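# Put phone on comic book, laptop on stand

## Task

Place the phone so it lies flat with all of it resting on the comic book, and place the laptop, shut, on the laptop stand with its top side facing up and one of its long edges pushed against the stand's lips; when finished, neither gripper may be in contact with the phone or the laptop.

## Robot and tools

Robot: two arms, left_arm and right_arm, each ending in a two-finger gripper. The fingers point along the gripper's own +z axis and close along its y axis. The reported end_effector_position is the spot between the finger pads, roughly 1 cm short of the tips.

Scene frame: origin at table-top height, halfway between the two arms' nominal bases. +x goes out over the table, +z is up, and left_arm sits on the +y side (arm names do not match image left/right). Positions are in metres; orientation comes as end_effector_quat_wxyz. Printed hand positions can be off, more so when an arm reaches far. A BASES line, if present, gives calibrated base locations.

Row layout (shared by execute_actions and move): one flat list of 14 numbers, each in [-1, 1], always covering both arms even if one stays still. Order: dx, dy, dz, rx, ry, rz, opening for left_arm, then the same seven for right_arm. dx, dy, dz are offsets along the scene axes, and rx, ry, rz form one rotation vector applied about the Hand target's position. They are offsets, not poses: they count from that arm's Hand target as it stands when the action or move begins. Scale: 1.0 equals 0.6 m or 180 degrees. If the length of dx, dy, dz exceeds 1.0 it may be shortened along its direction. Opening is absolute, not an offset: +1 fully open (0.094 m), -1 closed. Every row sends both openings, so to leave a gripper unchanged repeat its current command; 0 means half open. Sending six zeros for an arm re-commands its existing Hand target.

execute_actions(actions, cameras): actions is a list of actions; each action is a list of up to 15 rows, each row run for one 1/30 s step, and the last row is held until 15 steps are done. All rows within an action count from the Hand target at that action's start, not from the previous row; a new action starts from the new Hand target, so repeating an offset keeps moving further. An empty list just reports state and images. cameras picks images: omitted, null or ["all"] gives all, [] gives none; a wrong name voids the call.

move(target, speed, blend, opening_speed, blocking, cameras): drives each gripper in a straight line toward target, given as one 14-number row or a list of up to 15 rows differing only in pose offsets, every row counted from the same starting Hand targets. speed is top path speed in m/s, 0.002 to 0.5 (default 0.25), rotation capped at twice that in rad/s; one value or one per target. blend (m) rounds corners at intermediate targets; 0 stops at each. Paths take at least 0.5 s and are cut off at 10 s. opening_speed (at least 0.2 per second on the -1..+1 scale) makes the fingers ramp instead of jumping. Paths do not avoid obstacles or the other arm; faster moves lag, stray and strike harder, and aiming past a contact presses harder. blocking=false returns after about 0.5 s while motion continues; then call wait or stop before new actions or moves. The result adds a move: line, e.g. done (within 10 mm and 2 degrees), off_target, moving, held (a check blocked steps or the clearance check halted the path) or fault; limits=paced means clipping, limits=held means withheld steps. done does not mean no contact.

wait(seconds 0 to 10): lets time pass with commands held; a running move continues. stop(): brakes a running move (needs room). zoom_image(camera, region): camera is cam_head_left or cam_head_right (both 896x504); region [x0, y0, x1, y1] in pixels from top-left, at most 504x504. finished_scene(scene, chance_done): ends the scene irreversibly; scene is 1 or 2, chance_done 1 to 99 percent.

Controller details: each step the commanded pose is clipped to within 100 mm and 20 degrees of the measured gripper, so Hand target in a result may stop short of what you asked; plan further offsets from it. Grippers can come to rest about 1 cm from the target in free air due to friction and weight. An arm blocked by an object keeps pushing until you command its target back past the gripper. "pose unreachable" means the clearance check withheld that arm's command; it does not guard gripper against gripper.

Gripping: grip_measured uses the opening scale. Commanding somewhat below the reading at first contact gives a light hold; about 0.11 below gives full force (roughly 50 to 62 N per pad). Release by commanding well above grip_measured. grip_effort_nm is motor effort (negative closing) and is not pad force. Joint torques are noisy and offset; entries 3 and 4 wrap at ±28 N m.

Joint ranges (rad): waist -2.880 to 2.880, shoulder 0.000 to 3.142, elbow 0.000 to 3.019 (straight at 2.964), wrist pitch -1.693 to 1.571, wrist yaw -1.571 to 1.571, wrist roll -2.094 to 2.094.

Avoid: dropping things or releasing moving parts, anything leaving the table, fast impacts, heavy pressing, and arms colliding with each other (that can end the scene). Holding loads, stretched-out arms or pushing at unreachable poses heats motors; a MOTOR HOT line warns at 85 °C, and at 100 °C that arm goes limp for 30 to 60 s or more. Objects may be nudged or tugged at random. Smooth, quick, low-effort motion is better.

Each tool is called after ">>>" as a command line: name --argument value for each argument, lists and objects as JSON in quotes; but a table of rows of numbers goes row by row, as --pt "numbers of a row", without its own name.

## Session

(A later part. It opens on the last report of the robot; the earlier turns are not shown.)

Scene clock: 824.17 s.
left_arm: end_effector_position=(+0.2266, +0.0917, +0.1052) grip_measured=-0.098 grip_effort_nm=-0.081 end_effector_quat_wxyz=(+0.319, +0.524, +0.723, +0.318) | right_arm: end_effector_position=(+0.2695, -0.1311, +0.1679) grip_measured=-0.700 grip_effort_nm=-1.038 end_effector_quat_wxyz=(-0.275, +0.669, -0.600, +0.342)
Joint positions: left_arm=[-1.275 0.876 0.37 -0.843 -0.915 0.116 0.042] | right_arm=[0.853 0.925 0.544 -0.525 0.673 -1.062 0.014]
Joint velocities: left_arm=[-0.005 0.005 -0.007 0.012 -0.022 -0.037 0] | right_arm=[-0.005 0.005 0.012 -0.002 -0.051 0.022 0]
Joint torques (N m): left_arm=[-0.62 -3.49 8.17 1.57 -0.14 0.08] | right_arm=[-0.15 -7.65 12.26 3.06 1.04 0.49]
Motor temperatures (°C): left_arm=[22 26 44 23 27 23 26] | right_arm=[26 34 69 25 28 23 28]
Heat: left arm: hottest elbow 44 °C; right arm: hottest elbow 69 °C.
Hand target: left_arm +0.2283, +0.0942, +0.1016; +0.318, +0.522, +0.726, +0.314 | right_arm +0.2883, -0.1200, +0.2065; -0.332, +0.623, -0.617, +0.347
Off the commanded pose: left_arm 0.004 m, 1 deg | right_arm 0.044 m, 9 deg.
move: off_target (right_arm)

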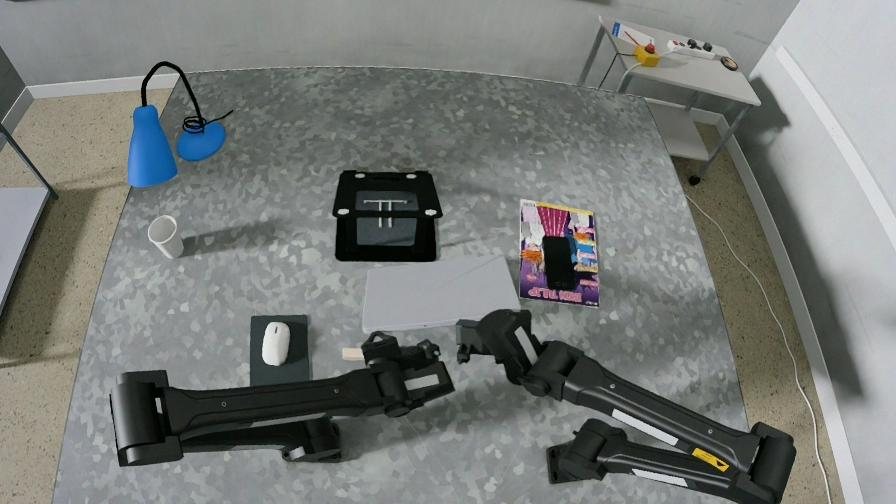

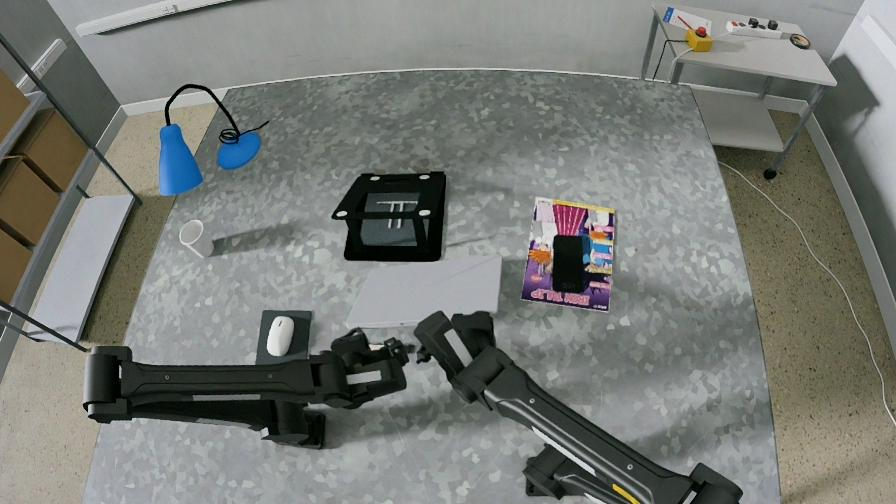

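>>> move --pt "-0.055 0.0 0.015 0 0 0 0.1 0.0 0.0 0.0 0 0 0 -0.8" --pt "-0.045 0.0 0.07 0 0 0 0.1 0.0 0.0 0.0 0 0 0 -0.8" --speed 0.06

>>> zoom_image --camera "cam_head_right" --region '[330, 240, 510, 400]'

>>> zoom_image --camera "cam_head_left" --region '[330, 240, 510, 400]'

Scene clock: 836.70 s.
left_arm: end_effector_position=(+0.1975, +0.1118, +0.1184) grip_measured=+0.098 grip_effort_nm=0.129 end_effector_quat_wxyz=(+0.297, +0.536, +0.717, +0.331) | right_arm: end_effector_position=(+0.2695, -0.1310, +0.1679) grip_measured=-0.700 grip_effort_nm=-1.038 end_effector_quat_wxyz=(-0.276, +0.668, -0.602, +0.341)
Joint positions: left_arm=[-1.405 0.82 0.395 -1.15 -0.922 -0.095 0.052] | right_arm=[0.853 0.925 0.544 -0.525 0.673 -1.056 0.014]
Joint velocities: left_arm=[-0.005 -0.015 0.007 -0.007 -0.051 0.037 -0.001] | right_arm=[0.005 -0.034 0.017 -0.002 -0.022 -0.007 -0.001]
Joint torques (N m): left_arm=[-0.62 -3.43 15.12 -0.06 -0.64 -0.1] | right_arm=[-0.21 -7.65 12.25 3.06 1.07 0.44]
Motor temperatures (°C): left_arm=[22 26 44 23 27 23 26] | right_arm=[26 34 66 25 28 23 28]
Heat: left arm: hottest elbow 44 °C; right arm: hottest elbow 66 °C.
Hand target: left_arm +0.2020, +0.0932, +0.1437; +0.318, +0.522, +0.726, +0.314 | right_arm +0.2883, -0.1200, +0.2065; -0.332, +0.623, -0.617, +0.346
Off the commanded pose: left_arm 0.031 m, 4 deg | right_arm 0.044 m, 8 deg.
move: off_target (left_arm, right_arm)

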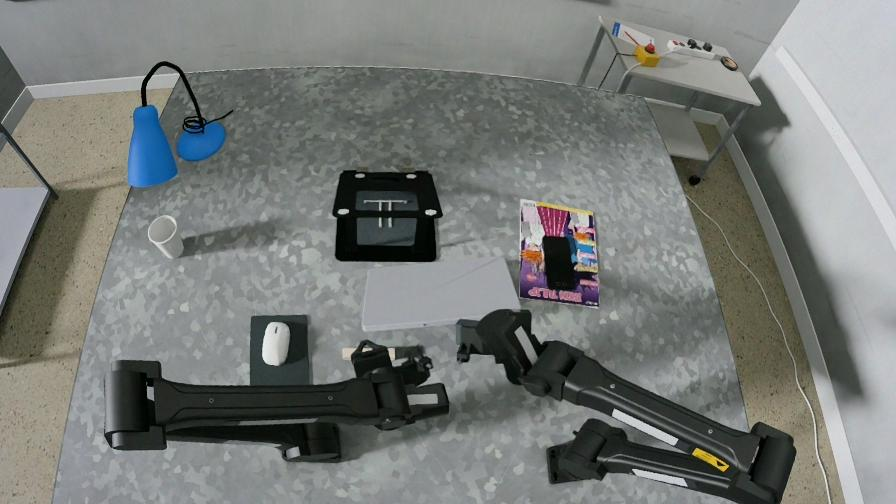

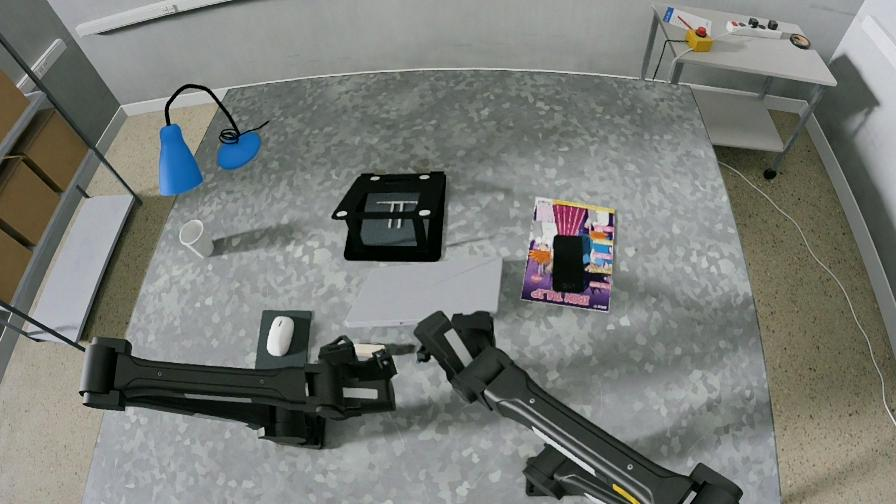

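Scaled by 2.800.

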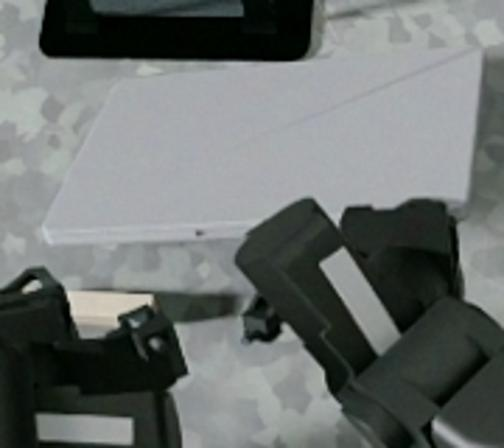

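Scaled by 2.800.

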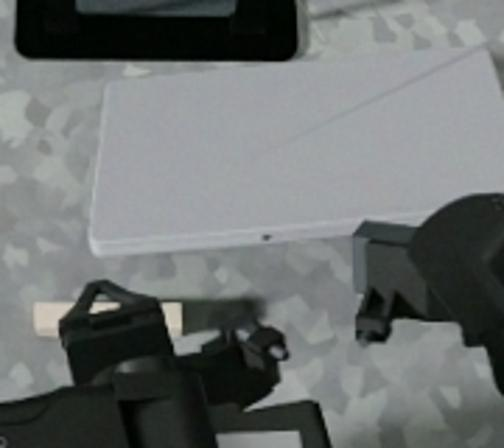

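>>> move --target '[0.0, -0.01, 0.035, 0, 0, 0, 0.1, 0.0, 0.0, 0.0, 0, 0, 0, -0.8]' --speed 0.06 --cameras '[]'

Scene clock: 843.37 s.
left_arm: end_effector_position=(+0.1987, +0.1056, +0.1381) grip_measured=+0.098 grip_effort_nm=0.129 end_effector_quat_wxyz=(+0.294, +0.538, +0.716, +0.334) | right_arm: end_effector_position=(+0.2695, -0.1310, +0.1679) grip_measured=-0.700 grip_effort_nm=-1.038 end_effector_quat_wxyz=(-0.276, +0.667, -0.602, +0.341)
Joint positions: left_arm=[-1.405 0.818 0.45 -1.216 -0.922 -0.095 0.052] | right_arm=[0.853 0.925 0.544 -0.525 0.673 -1.056 0.014]
Joint velocities: left_arm=[0.005 -0.005 -0.007 0.002 -0.037 -0.007 -0.001] | right_arm=[-0.005 -0.015 -0.002 0.017 0.007 -0.066 0]
Joint torques (N m): left_arm=[-1.85 -3.72 15.58 0.09 -0.67 -0.11] | right_arm=[-0.21 -7.65 12.27 3.06 1.07 0.45]
Motor temperatures (°C): left_arm=[22 26 44 23 27 23 26] | right_arm=[26 34 65 25 28 23 28]
Heat: left arm: hottest elbow 44 °C; right arm: hottest elbow 65 °C.
Hand target: left_arm +0.2022, +0.0868, +0.1644; +0.318, +0.522, +0.726, +0.314 | right_arm +0.2883, -0.1200, +0.2065; -0.332, +0.623, -0.617, +0.346
Off the commanded pose: left_arm 0.033 m, 4 deg | right_arm 0.044 m, 8 deg.
move: off_target (left_arm, right_arm)
No camera images: "cameras" was empty.

>>> move --target '[0.055, 0.0, -0.018, 0, 0, 0, 0.1, 0.0, 0.0, 0.0, 0, 0, 0, -0.8]' --speed 0.05

>>> zoom_image --camera "cam_head_right" --region '[330, 240, 510, 400]'

>>> zoom_image --camera "cam_head_left" --region '[330, 240, 510, 400]'

Scene clock: 847.43 s.
left_arm: end_effector_position=(+0.2289, +0.0950, +0.1411) grip_measured=+0.098 grip_effort_nm=0.129 end_effector_quat_wxyz=(+0.305, +0.532, +0.720, +0.324) | right_arm: end_effector_position=(+0.2695, -0.1310, +0.1679) grip_measured=-0.700 grip_effort_nm=-1.038 end_effector_quat_wxyz=(-0.276, +0.667, -0.602, +0.341)
Joint positions: left_arm=[-1.254 0.808 0.45 -0.997 -0.904 0.153 0.052] | right_arm=[0.853 0.925 0.544 -0.525 0.673 -1.056 0.014]
Joint velocities: left_arm=[0.005 -0.015 -0.007 0.012 0.11 -0.007 0] | right_arm=[-0.005 0.015 -0.007 0.007 0.051 0.022 -0.001]
Joint torques (N m): left_arm=[-0.26 -3.14 12.49 1.03 -0.37 0.08] | right_arm=[-0.21 -7.53 12.23 3.04 1.07 0.44]
Motor temperatures (°C): left_arm=[22 26 44 23 27 23 26] | right_arm=[26 34 65 25 28 23 28]
Heat: left arm: hottest elbow 44 °C; right arm: hottest elbow 65 °C.
Hand target: left_arm +0.2350, +0.0872, +0.1535; +0.318, +0.522, +0.727, +0.315 | right_arm +0.2883, -0.1200, +0.2065; -0.332, +0.623, -0.617, +0.346
Off the commanded pose: left_arm 0.016 m, 2 deg | right_arm 0.044 m, 8 deg.
move: off_target (left_arm, right_arm)

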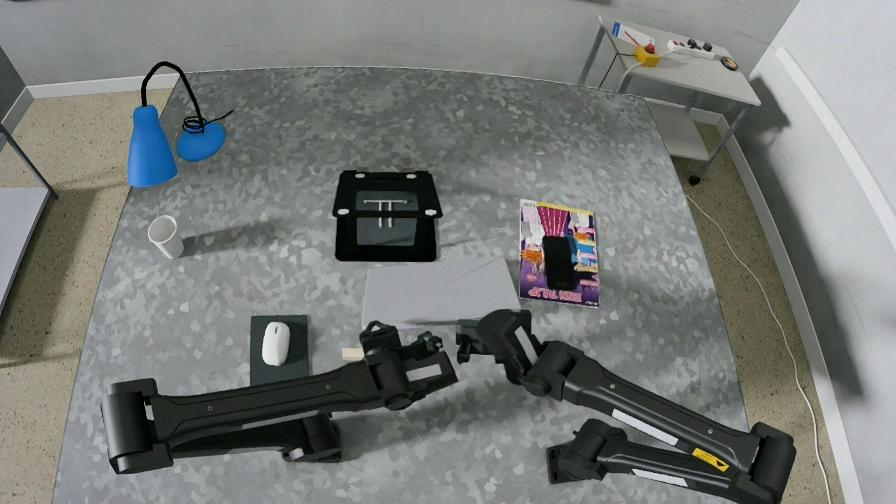

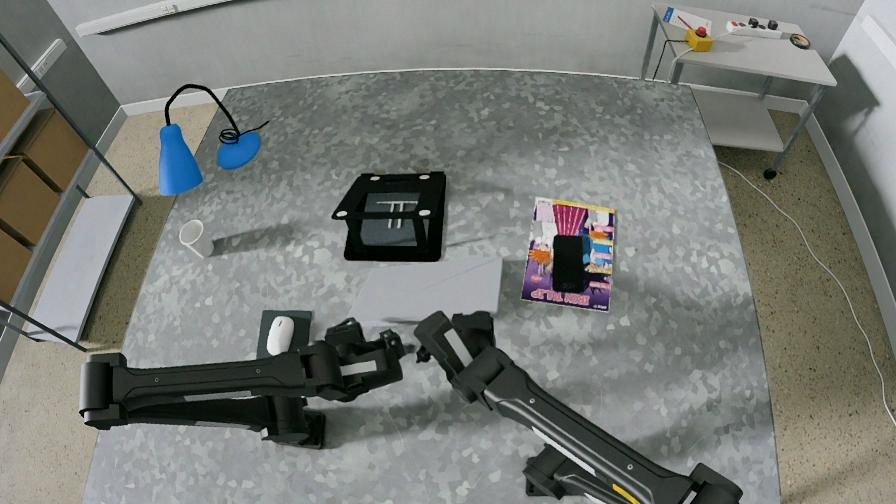

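Scaled by 2.800.

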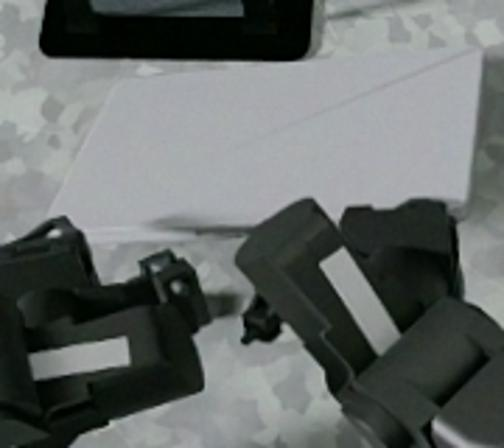

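Scaled by 2.800.

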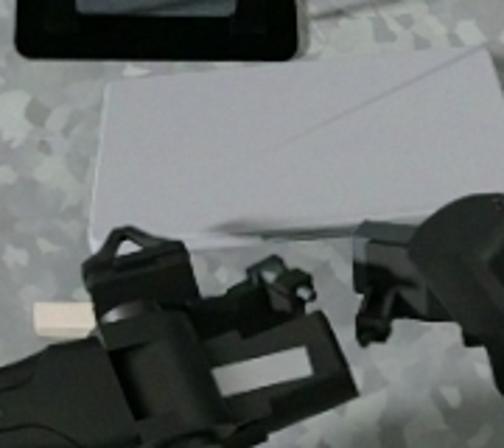

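>>> move --target '[0.027, -0.01, -0.022, 0, 0, 0, 0.1, 0.0, 0.0, 0.0, 0, 0, 0, -0.8]' --speed 0.05

>>> zoom_image --camera "cam_head_right" --region '[330, 240, 510, 400]'

>>> zoom_image --camera "cam_head_left" --region '[330, 240, 510, 400]'

Scene clock: 851.67 s.
left_arm: end_effector_position=(+0.2429, +0.0862, +0.1398) grip_measured=+0.098 grip_effort_nm=0.125 end_effector_quat_wxyz=(+0.317, +0.520, +0.728, +0.315) | right_arm: end_effector_position=(+0.2632, -0.1360, +0.1508) grip_measured=-0.700 grip_effort_nm=-1.038 end_effector_quat_wxyz=(-0.260, +0.674, -0.605, +0.334)
Joint positions: left_arm=[-1.201 0.832 0.45 -0.886 -0.89 0.215 0.052] | right_arm=[0.853 0.937 0.52 -0.534 0.662 -1.039 0.014]
Joint velocities: left_arm=[-0.005 -0.015 -0.002 0.007 -0.081 0.022 0.001] | right_arm=[0.005 -0.015 0.002 -0.017 -0.022 -0.007 0]
Joint torques (N m): left_arm=[-1.9 -3.9 9.98 0.39 -0.56 -0.11] | right_arm=[0.5 -6.65 10.54 1.31 0.75 0.09]
Motor temperatures (°C): left_arm=[22 26 44 23 27 23 26] | right_arm=[26 34 64 25 28 23 28]
Heat: left arm: hottest elbow 44 °C; right arm: hottest elbow 64 °C.
Hand target: left_arm +0.2415, +0.0867, +0.1408; +0.318, +0.521, +0.728, +0.314 | right_arm +0.2694, -0.1310, +0.1678; -0.276, +0.667, -0.602, +0.341
Off the commanded pose: left_arm 0.010 m, 0 deg | right_arm 0.063 m, 10 deg.
move: held (left_arm, right_arm; a check stopped the path); limits=held
pose unreachable (left arm): on one or more control steps of this call, first in action 0 (counted from 0), this arm could not follow its commanded pose, so it was not sent that pose on those steps. It may still have moved: this result reports where it is.
cause: moving toward the commanded pose would bring a part of the arm too close to another arm (this arm's wrist (the part past joint 4) and the right arm's wrist camera, along the way the arms are being sent, or toward where that arm still pushes).
pose unreachable (right arm): on one or more control steps of this call, first in action 0 (counted from 0), this arm could not follow its commanded pose, so it was not sent that pose on those steps. It may still have moved: this result reports where it is.
cause: moving toward the commanded pose would bring a part of the arm too close to another arm (this arm's wrist camera and the left arm's wrist (the part past joint 4), along the way the arms are being sent, or toward where that arm still pushes).

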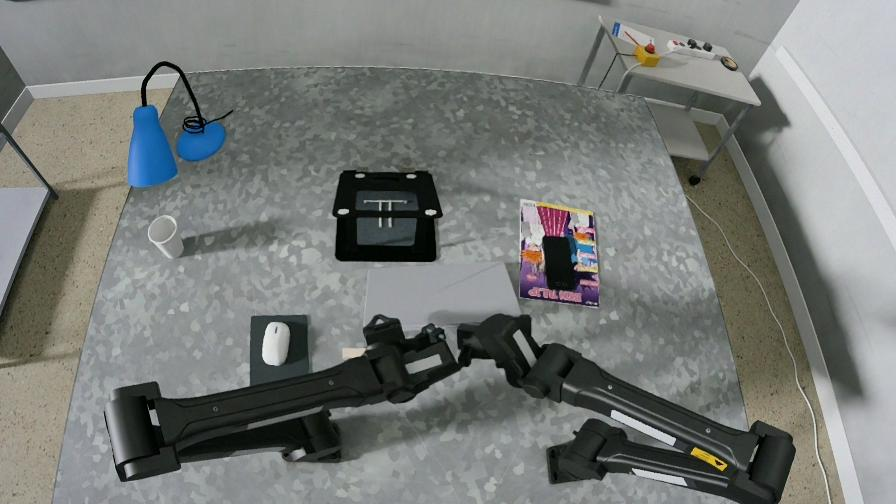

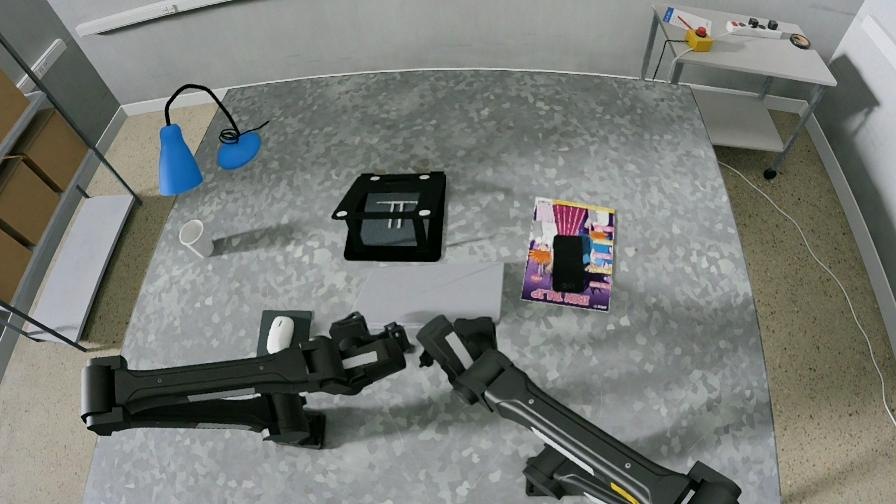

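Scaled by 2.800.

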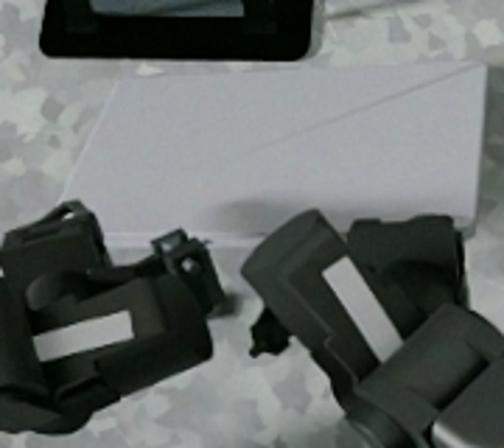

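Scaled by 2.800.

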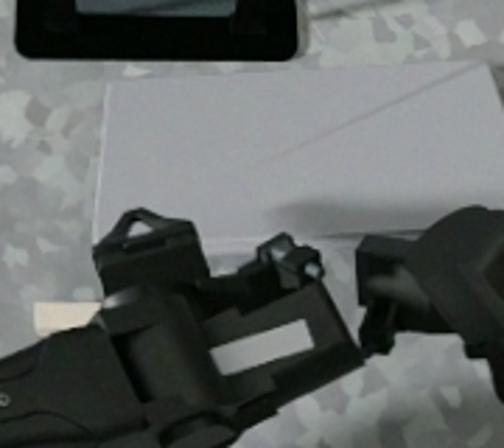

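>>> move --target '[0, 0, 0, 0, 0, 0, -0.7, 0.0, 0.0, 0.0, 0, 0, 0, -0.8]' --speed 0.05 --opening_speed 0.6

>>> zoom_image --camera "cam_head_left" --region '[330, 240, 510, 400]'

Scene clock: 857.97 s.
left_arm: end_effector_position=(+0.2429, +0.0862, +0.1398) grip_measured=-0.697 grip_effort_nm=-0.085 end_effector_quat_wxyz=(+0.317, +0.520, +0.728, +0.315) | right_arm: end_effector_position=(+0.2632, -0.1360, +0.1508) grip_measured=-0.700 grip_effort_nm=-1.038 end_effector_quat_wxyz=(-0.260, +0.674, -0.606, +0.334)
Joint positions: left_arm=[-1.201 0.832 0.45 -0.886 -0.89 0.215 0.014] | right_arm=[0.853 0.937 0.52 -0.534 0.662 -1.038 0.014]
Joint velocities: left_arm=[-0.005 0.005 -0.017 -0.007 -0.007 -0.022 -0.001] | right_arm=[-0.015 -0.005 -0.002 0.002 -0.022 -0.022 0]
Joint torques (N m): left_arm=[-1.96 -4.01 9.95 0.35 -0.5 -0.11] | right_arm=[0.62 -6.71 10.59 1.29 0.72 0.06]
Motor temperatures (°C): left_arm=[22 26 43 23 27 23 26] | right_arm=[26 34 63 25 27 23 28]
Heat: left arm: hottest elbow 43 °C; right arm: hottest elbow 63 °C.
Hand target: left_arm +0.2415, +0.0867, +0.1408; +0.318, +0.521, +0.728, +0.314 | right_arm +0.2694, -0.1310, +0.1678; -0.276, +0.667, -0.602, +0.341
Off the commanded pose: left_arm 0.002 m, 0 deg | right_arm 0.019 m, 2 deg.
move: off_target (right_arm)

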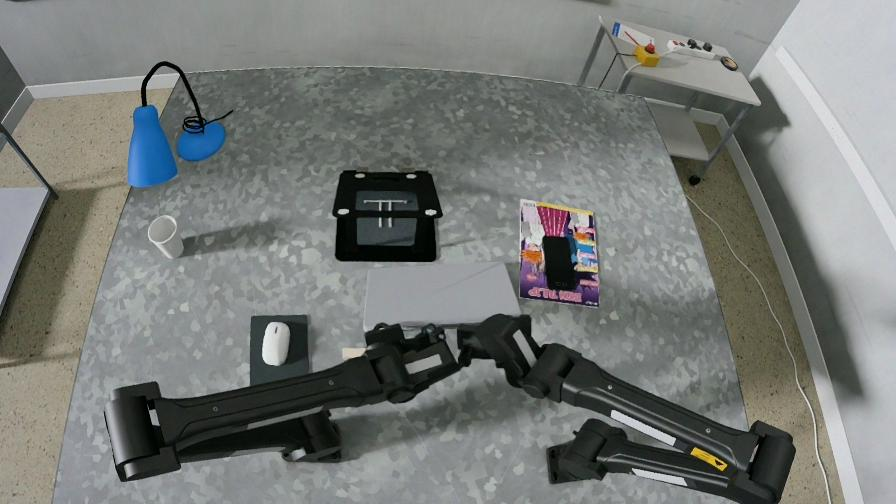

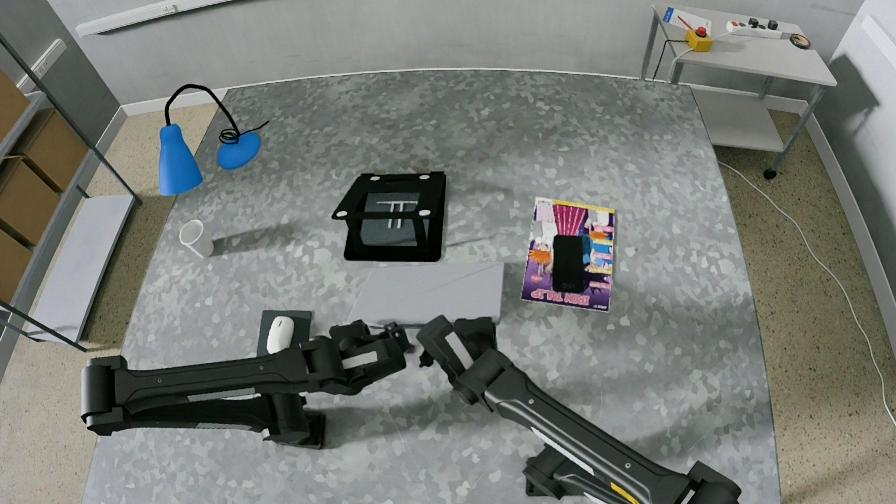

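Scaled by 2.800.

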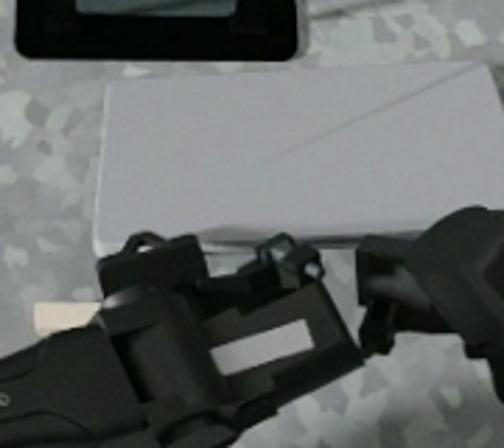

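>>> move --target '[0, 0, 0, 0, 0, 0, -0.85, 0.0, 0.0, 0.0, 0, 0, 0, -0.8]' --speed 0.05 --opening_speed 0.6

>>> zoom_image --camera "cam_head_left" --region '[330, 240, 510, 400]'

>>> zoom_image --camera "cam_head_right" --region '[330, 240, 510, 400]'

Scene clock: 861.50 s.
left_arm: end_effector_position=(+0.2429, +0.0862, +0.1398) grip_measured=-0.848 grip_effort_nm=-0.081 end_effector_quat_wxyz=(+0.317, +0.520, +0.728, +0.315) | right_arm: end_effector_position=(+0.2632, -0.1360, +0.1508) grip_measured=-0.700 grip_effort_nm=-1.038 end_effector_quat_wxyz=(-0.260, +0.674, -0.606, +0.334)
Joint positions: left_arm=[-1.201 0.832 0.45 -0.886 -0.89 0.215 0.007] | right_arm=[0.853 0.937 0.52 -0.534 0.662 -1.038 0.014]
Joint velocities: left_arm=[0.005 0.005 -0.007 -0.002 0.007 -0.037 0] | right_arm=[-0.024 -0.015 -0.007 -0.007 0.081 -0.022 0.001]
Joint torques (N m): left_arm=[-1.9 -3.25 9.99 0.4 -0.54 -0.13] | right_arm=[0.56 -6.71 10.58 1.29 0.72 0.06]
Motor temperatures (°C): left_arm=[22 26 43 23 27 23 26] | right_arm=[26 34 63 25 27 23 28]
Heat: left arm: hottest elbow 43 °C; right arm: hottest elbow 63 °C.
Hand target: left_arm +0.2415, +0.0867, +0.1408; +0.318, +0.521, +0.728, +0.314 | right_arm +0.2694, -0.1310, +0.1678; -0.276, +0.667, -0.602, +0.341
Off the commanded pose: left_arm 0.002 m, 0 deg | right_arm 0.019 m, 2 deg.
move: off_target (right_arm)

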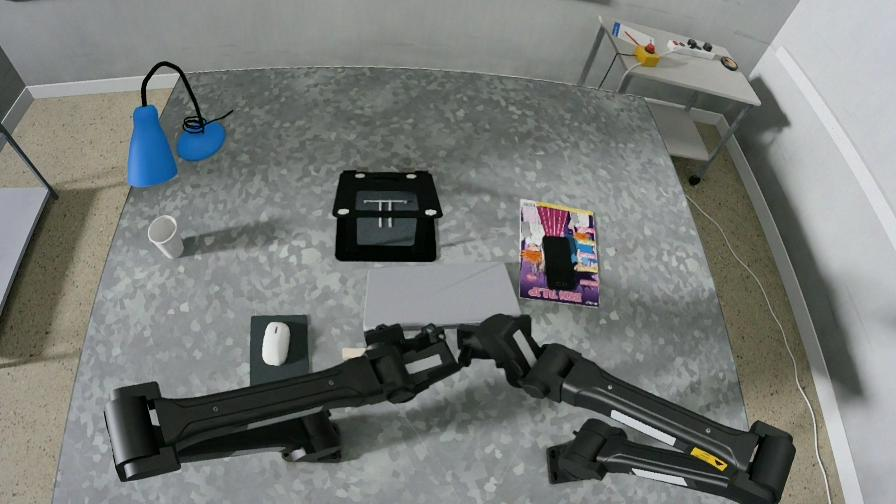

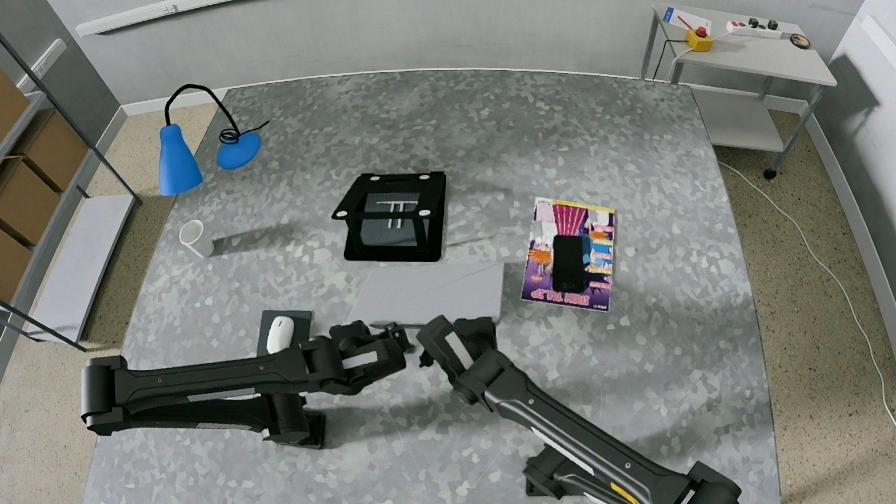

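Scaled by 2.800.

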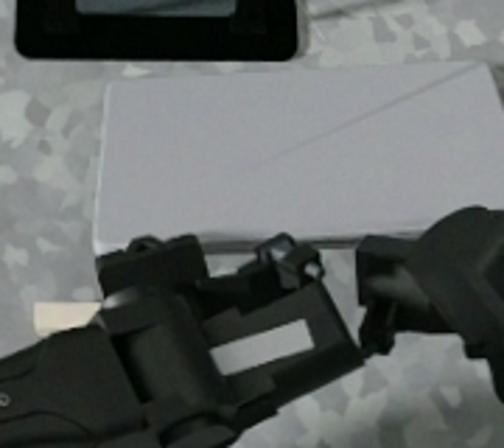

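Scaled by 2.800.

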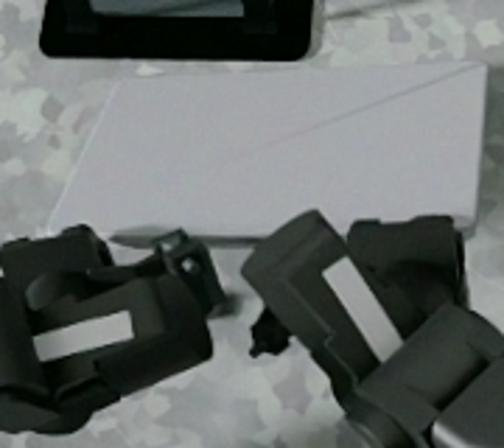

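>>> move --target '[-0.03, 0.02, 0.02, 0, 0, -0.06, 0.2, 0.0, 0.0, 0.0, 0, 0, 0, -0.8]' --speed 0.06

>>> zoom_image --camera "cam_head_left" --region '[330, 240, 510, 400]'

>>> zoom_image --camera "cam_head_right" --region '[330, 240, 510, 400]'

Scene clock: 883.37 s.
left_arm: end_effector_position=(+0.2280, +0.0982, +0.1565) grip_measured=+0.198 grip_effort_nm=0.129 end_effector_quat_wxyz=(+0.347, +0.576, +0.684, +0.283) | right_arm: end_effector_position=(+0.2632, -0.1360, +0.1508) grip_measured=-0.700 grip_effort_nm=-1.038 end_effector_quat_wxyz=(-0.260, +0.674, -0.606, +0.334)
Joint positions: left_arm=[-1.211 0.585 0.397 -0.898 -0.828 0.434 0.056] | right_arm=[0.853 0.937 0.52 -0.534 0.662 -1.038 0.014]
Joint velocities: left_arm=[-0.024 -0.015 0.012 -0.012 -0.022 -0.066 0] | right_arm=[0.015 0.005 -0.007 0.002 0.022 0.007 0]
Joint torques (N m): left_arm=[-2.08 -1.96 9.87 0.53 -0.32 0.04] | right_arm=[0.56 -6.71 10.58 1.29 0.72 0.06]
Motor temperatures (°C): left_arm=[22 26 43 23 27 23 26] | right_arm=[26 33 60 25 27 23 28]
Heat: left arm: hottest elbow 43 °C; right arm: hottest elbow 60 °C.
Hand target: left_arm +0.2240, +0.0985, +0.1533; +0.345, +0.586, +0.676, +0.282 | right_arm +0.2694, -0.1310, +0.1678; -0.276, +0.667, -0.602, +0.341
Off the commanded pose: left_arm 0.006 m, 2 deg | right_arm 0.019 m, 2 deg.
move: off_target (right_arm)

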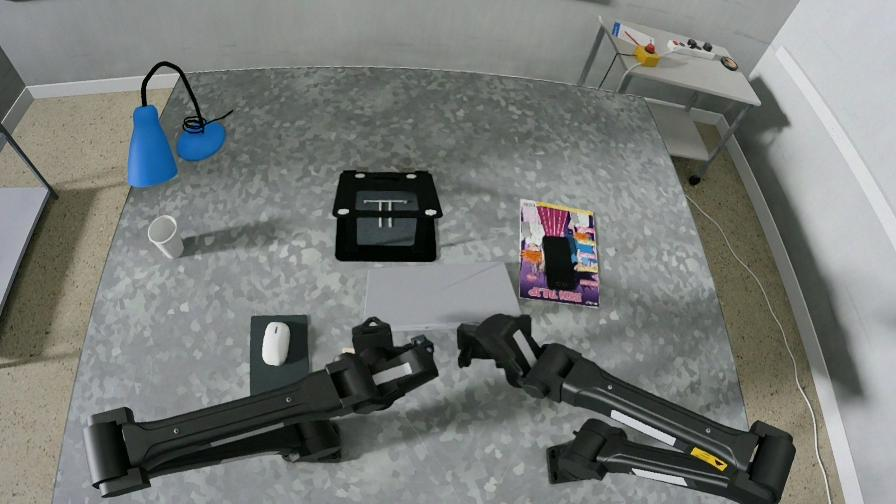

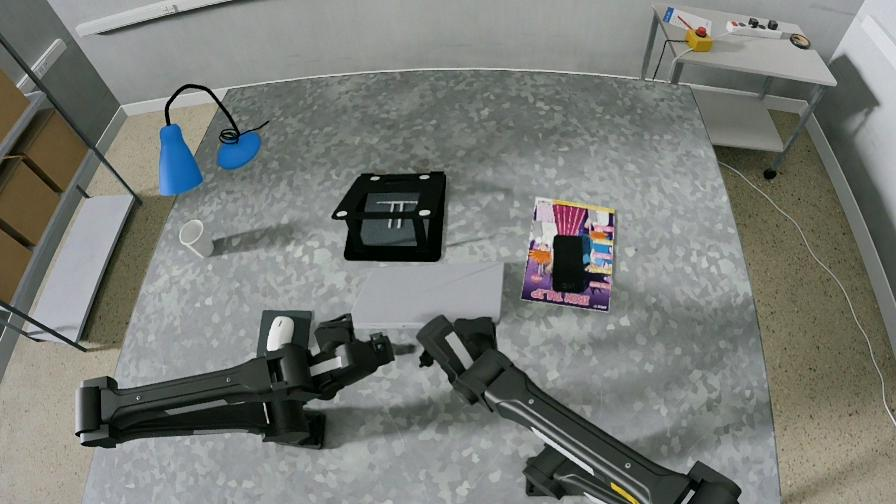

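Scaled by 2.800.

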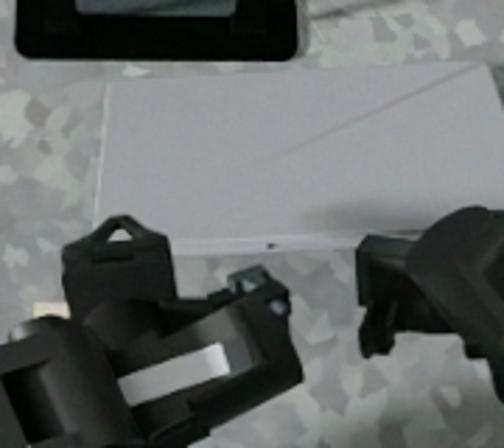

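Scaled by 2.800.

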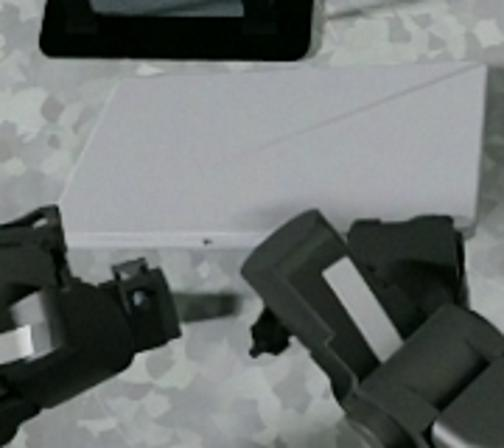

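>>> execute_actions --actions '[]'

>>> zoom_image --camera "cam_head_left" --region '[300, 180, 560, 400]'

Scene clock: 904.90 s.
left_arm: end_effector_position=(+0.2279, +0.0981, +0.1564) grip_measured=+0.198 grip_effort_nm=0.129 end_effector_quat_wxyz=(+0.347, +0.576, +0.684, +0.283) | right_arm: end_effector_position=(+0.2632, -0.1360, +0.1508) grip_measured=-0.700 grip_effort_nm=-1.038 end_effector_quat_wxyz=(-0.260, +0.674, -0.606, +0.334)
Joint positions: left_arm=[-1.211 0.585 0.397 -0.898 -0.827 0.435 0.056] | right_arm=[0.853 0.937 0.52 -0.534 0.662 -1.038 0.014]
Joint velocities: left_arm=[-0.005 0.005 -0.007 0.007 -0.037 0.037 0] | right_arm=[-0.005 0.005 0.002 -0.017 0.066 -0.022 0]
Joint torques (N m): left_arm=[-2.49 -2.73 9.81 0.68 -0.32 0.05] | right_arm=[0.56 -6.71 10.56 1.29 0.72 0.06]
Motor temperatures (°C): left_arm=[22 26 43 23 27 23 26] | right_arm=[26 33 59 25 27 23 29]
Heat: left arm: hottest elbow 43 °C; right arm: hottest elbow 59 °C.
Hand target: left_arm +0.2240, +0.0984, +0.1533; +0.345, +0.586, +0.676, +0.282 | right_arm +0.2694, -0.1310, +0.1678; -0.276, +0.667, -0.602, +0.341
Tool commands: left_gripper/opening=+0.2 right_gripper/opening=-0.8
Off the commanded pose: left_arm 0.006 m, 2 deg | right_arm 0.019 m, 2 deg.

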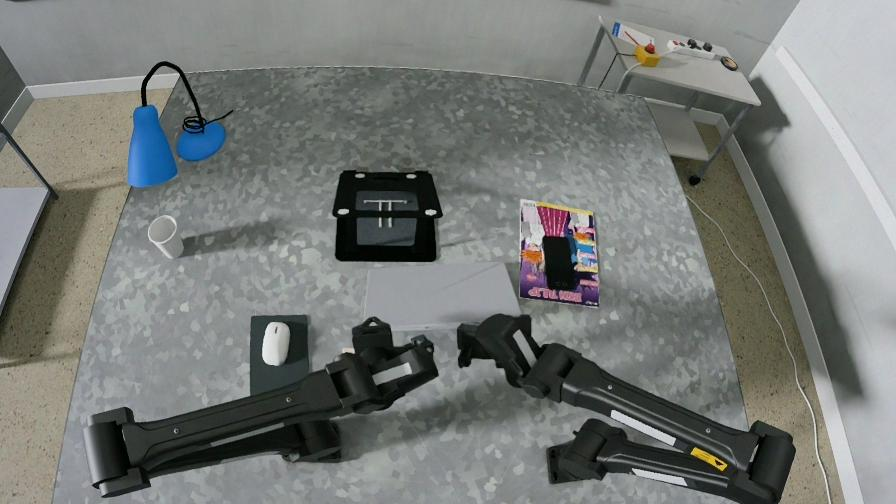

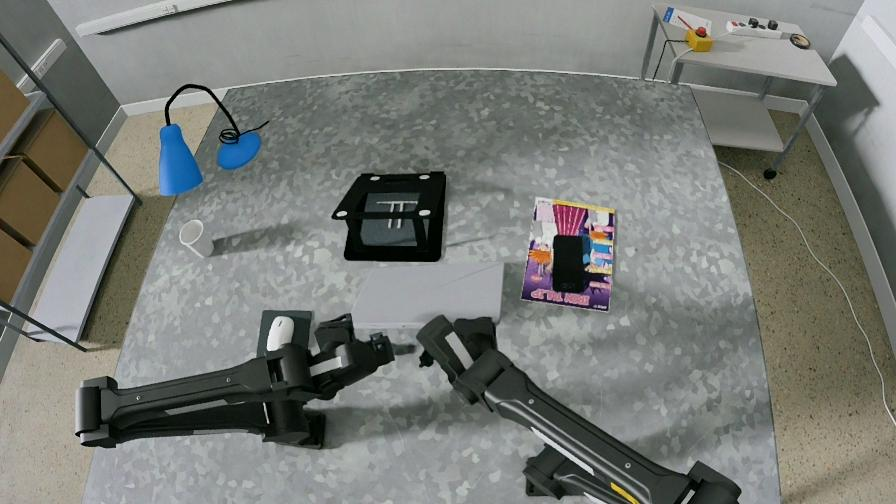

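Scaled by 1.938.

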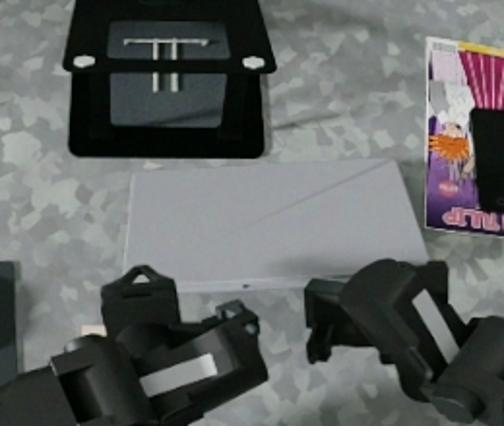

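>>> move --target '[0.065, -0.006, -0.06, 0, 0, 0, 0.2, 0, 0, 0, 0, 0, 0, -0.8]' --speed 0.06

>>> zoom_image --camera "cam_head_left" --region '[320, 250, 480, 400]'

>>> zoom_image --camera "cam_head_right" --region '[300, 250, 520, 400]'

Scene clock: 910.60 s.
left_arm: end_effector_position=(+0.2601, +0.0929, +0.1221) grip_measured=+0.198 grip_effort_nm=0.125 end_effector_quat_wxyz=(+0.349, +0.586, +0.676, +0.279) | right_arm: end_effector_position=(+0.2632, -0.1360, +0.1508) grip_measured=-0.700 grip_effort_nm=-1.033 end_effector_quat_wxyz=(-0.260, +0.674, -0.606, +0.334)
Joint positions: left_arm=[-1.038 0.675 0.312 -0.563 -0.72 0.671 0.056] | right_arm=[0.853 0.937 0.52 -0.534 0.662 -1.038 0.014]
Joint velocities: left_arm=[0.005 -0.015 -0.007 -0.002 -0.081 0.022 0.001] | right_arm=[-0.005 0.015 0.002 0.012 0.066 -0.022 -0.001]
Joint torques (N m): left_arm=[-0.56 -1.49 9.72 1.98 -0.23 0.01] | right_arm=[0.56 -6.71 10.59 1.28 0.72 0.06]
Motor temperatures (°C): left_arm=[22 26 43 23 27 23 26] | right_arm=[26 33 58 25 27 23 29]
Heat: left arm: hottest elbow 43 °C; right arm: hottest elbow 58 °C.
Hand target: left_arm +0.2623, +0.0958, +0.1169; +0.344, +0.586, +0.677, +0.283 | right_arm +0.2694, -0.1310, +0.1678; -0.276, +0.667, -0.602, +0.341
Off the commanded pose: left_arm 0.006 m, 1 deg | right_arm 0.019 m, 2 deg.
move: off_target (right_arm)

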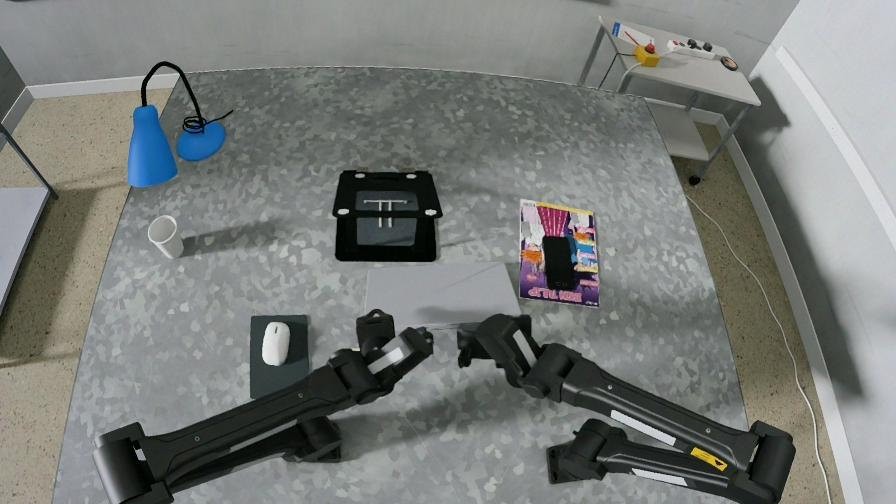

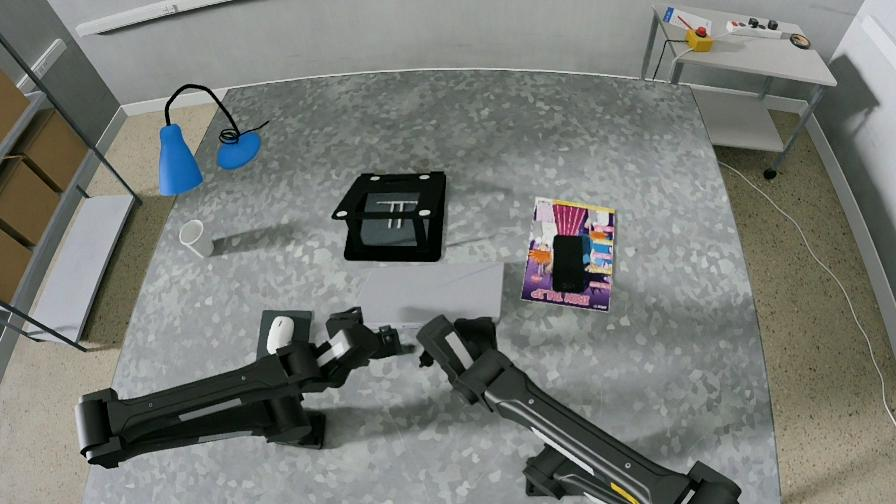

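Scaled by 3.150.

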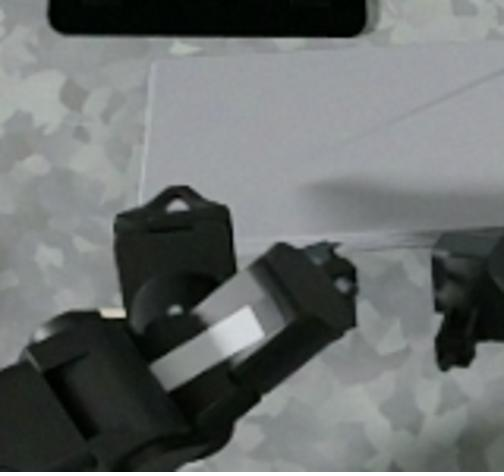

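Scaled by 2.291.

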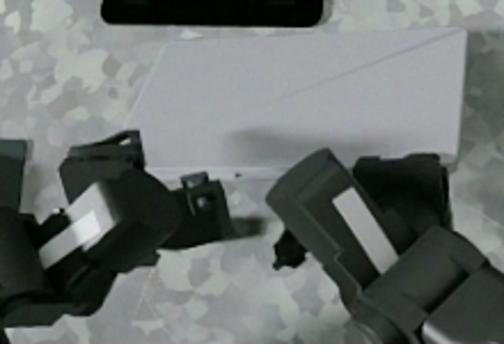

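>>> move --target '[0, 0, 0, 0, 0, 0, -0.8, 0, 0, 0, 0, 0, 0, -0.8]' --opening_speed 0.4

>>> zoom_image --camera "cam_head_left" --region '[320, 250, 480, 400]'

Scene clock: 915.33 s.
left_arm: end_effector_position=(+0.2591, +0.0927, +0.1199) grip_measured=-0.653 grip_effort_nm=-0.994 end_effector_quat_wxyz=(+0.345, +0.593, +0.671, +0.279) | right_arm: end_effector_position=(+0.2631, -0.1360, +0.1508) grip_measured=-0.700 grip_effort_nm=-1.038 end_effector_quat_wxyz=(-0.261, +0.672, -0.608, +0.333)
Joint positions: left_arm=[-1.038 0.676 0.309 -0.562 -0.714 0.684 0.016] | right_arm=[0.853 0.937 0.52 -0.534 0.661 -1.031 0.014]
Joint velocities: left_arm=[-0.005 0.005 -0.002 0.007 0.007 0.037 0] | right_arm=[-0.005 -0.015 0.017 0.007 -0.022 0.022 -0.001]
Joint torques (N m): left_arm=[-0.62 -1.55 9.98 1.94 -0.45 -0.16] | right_arm=[0.62 -6.59 10.56 1.31 0.74 0]
Motor temperatures (°C): left_arm=[22 26 43 23 27 23 26] | right_arm=[26 33 58 25 27 23 29]
Heat: left arm: hottest elbow 43 °C; right arm: hottest elbow 58 °C.
Hand target: left_arm +0.2623, +0.0957, +0.1169; +0.344, +0.586, +0.677, +0.283 | right_arm +0.2694, -0.1311, +0.1679; -0.276, +0.667, -0.602, +0.341
Off the commanded pose: left_arm 0.005 m, 1 deg | right_arm 0.019 m, 2 deg.
move: off_target (right_arm)

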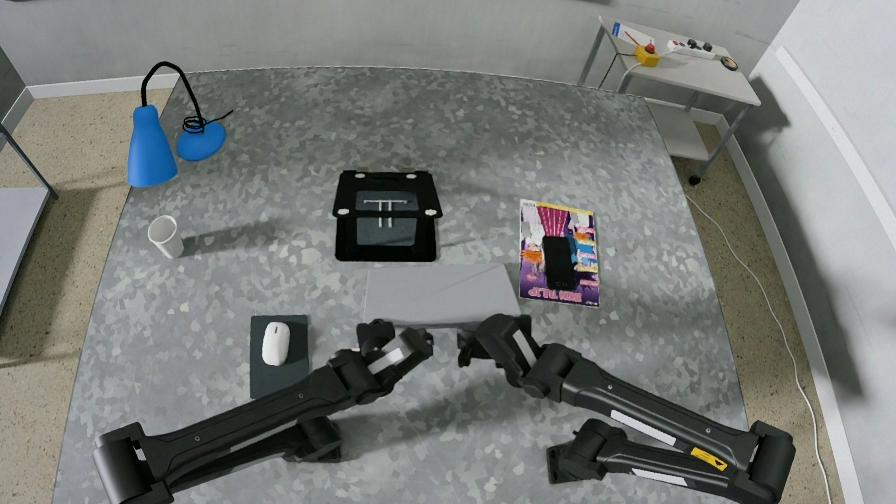

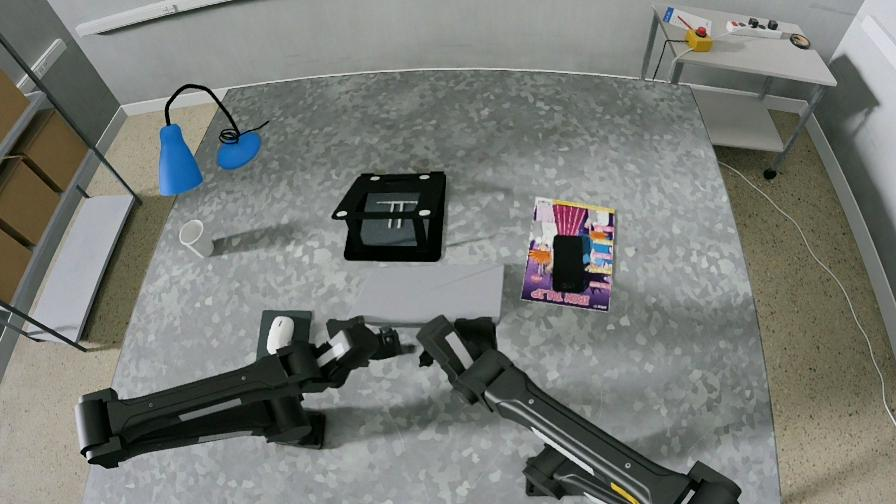

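Scaled by 3.150.

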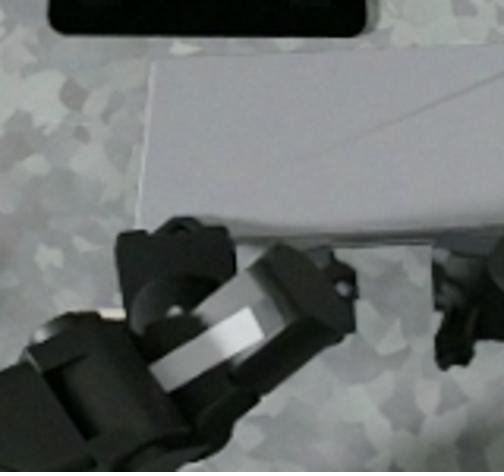

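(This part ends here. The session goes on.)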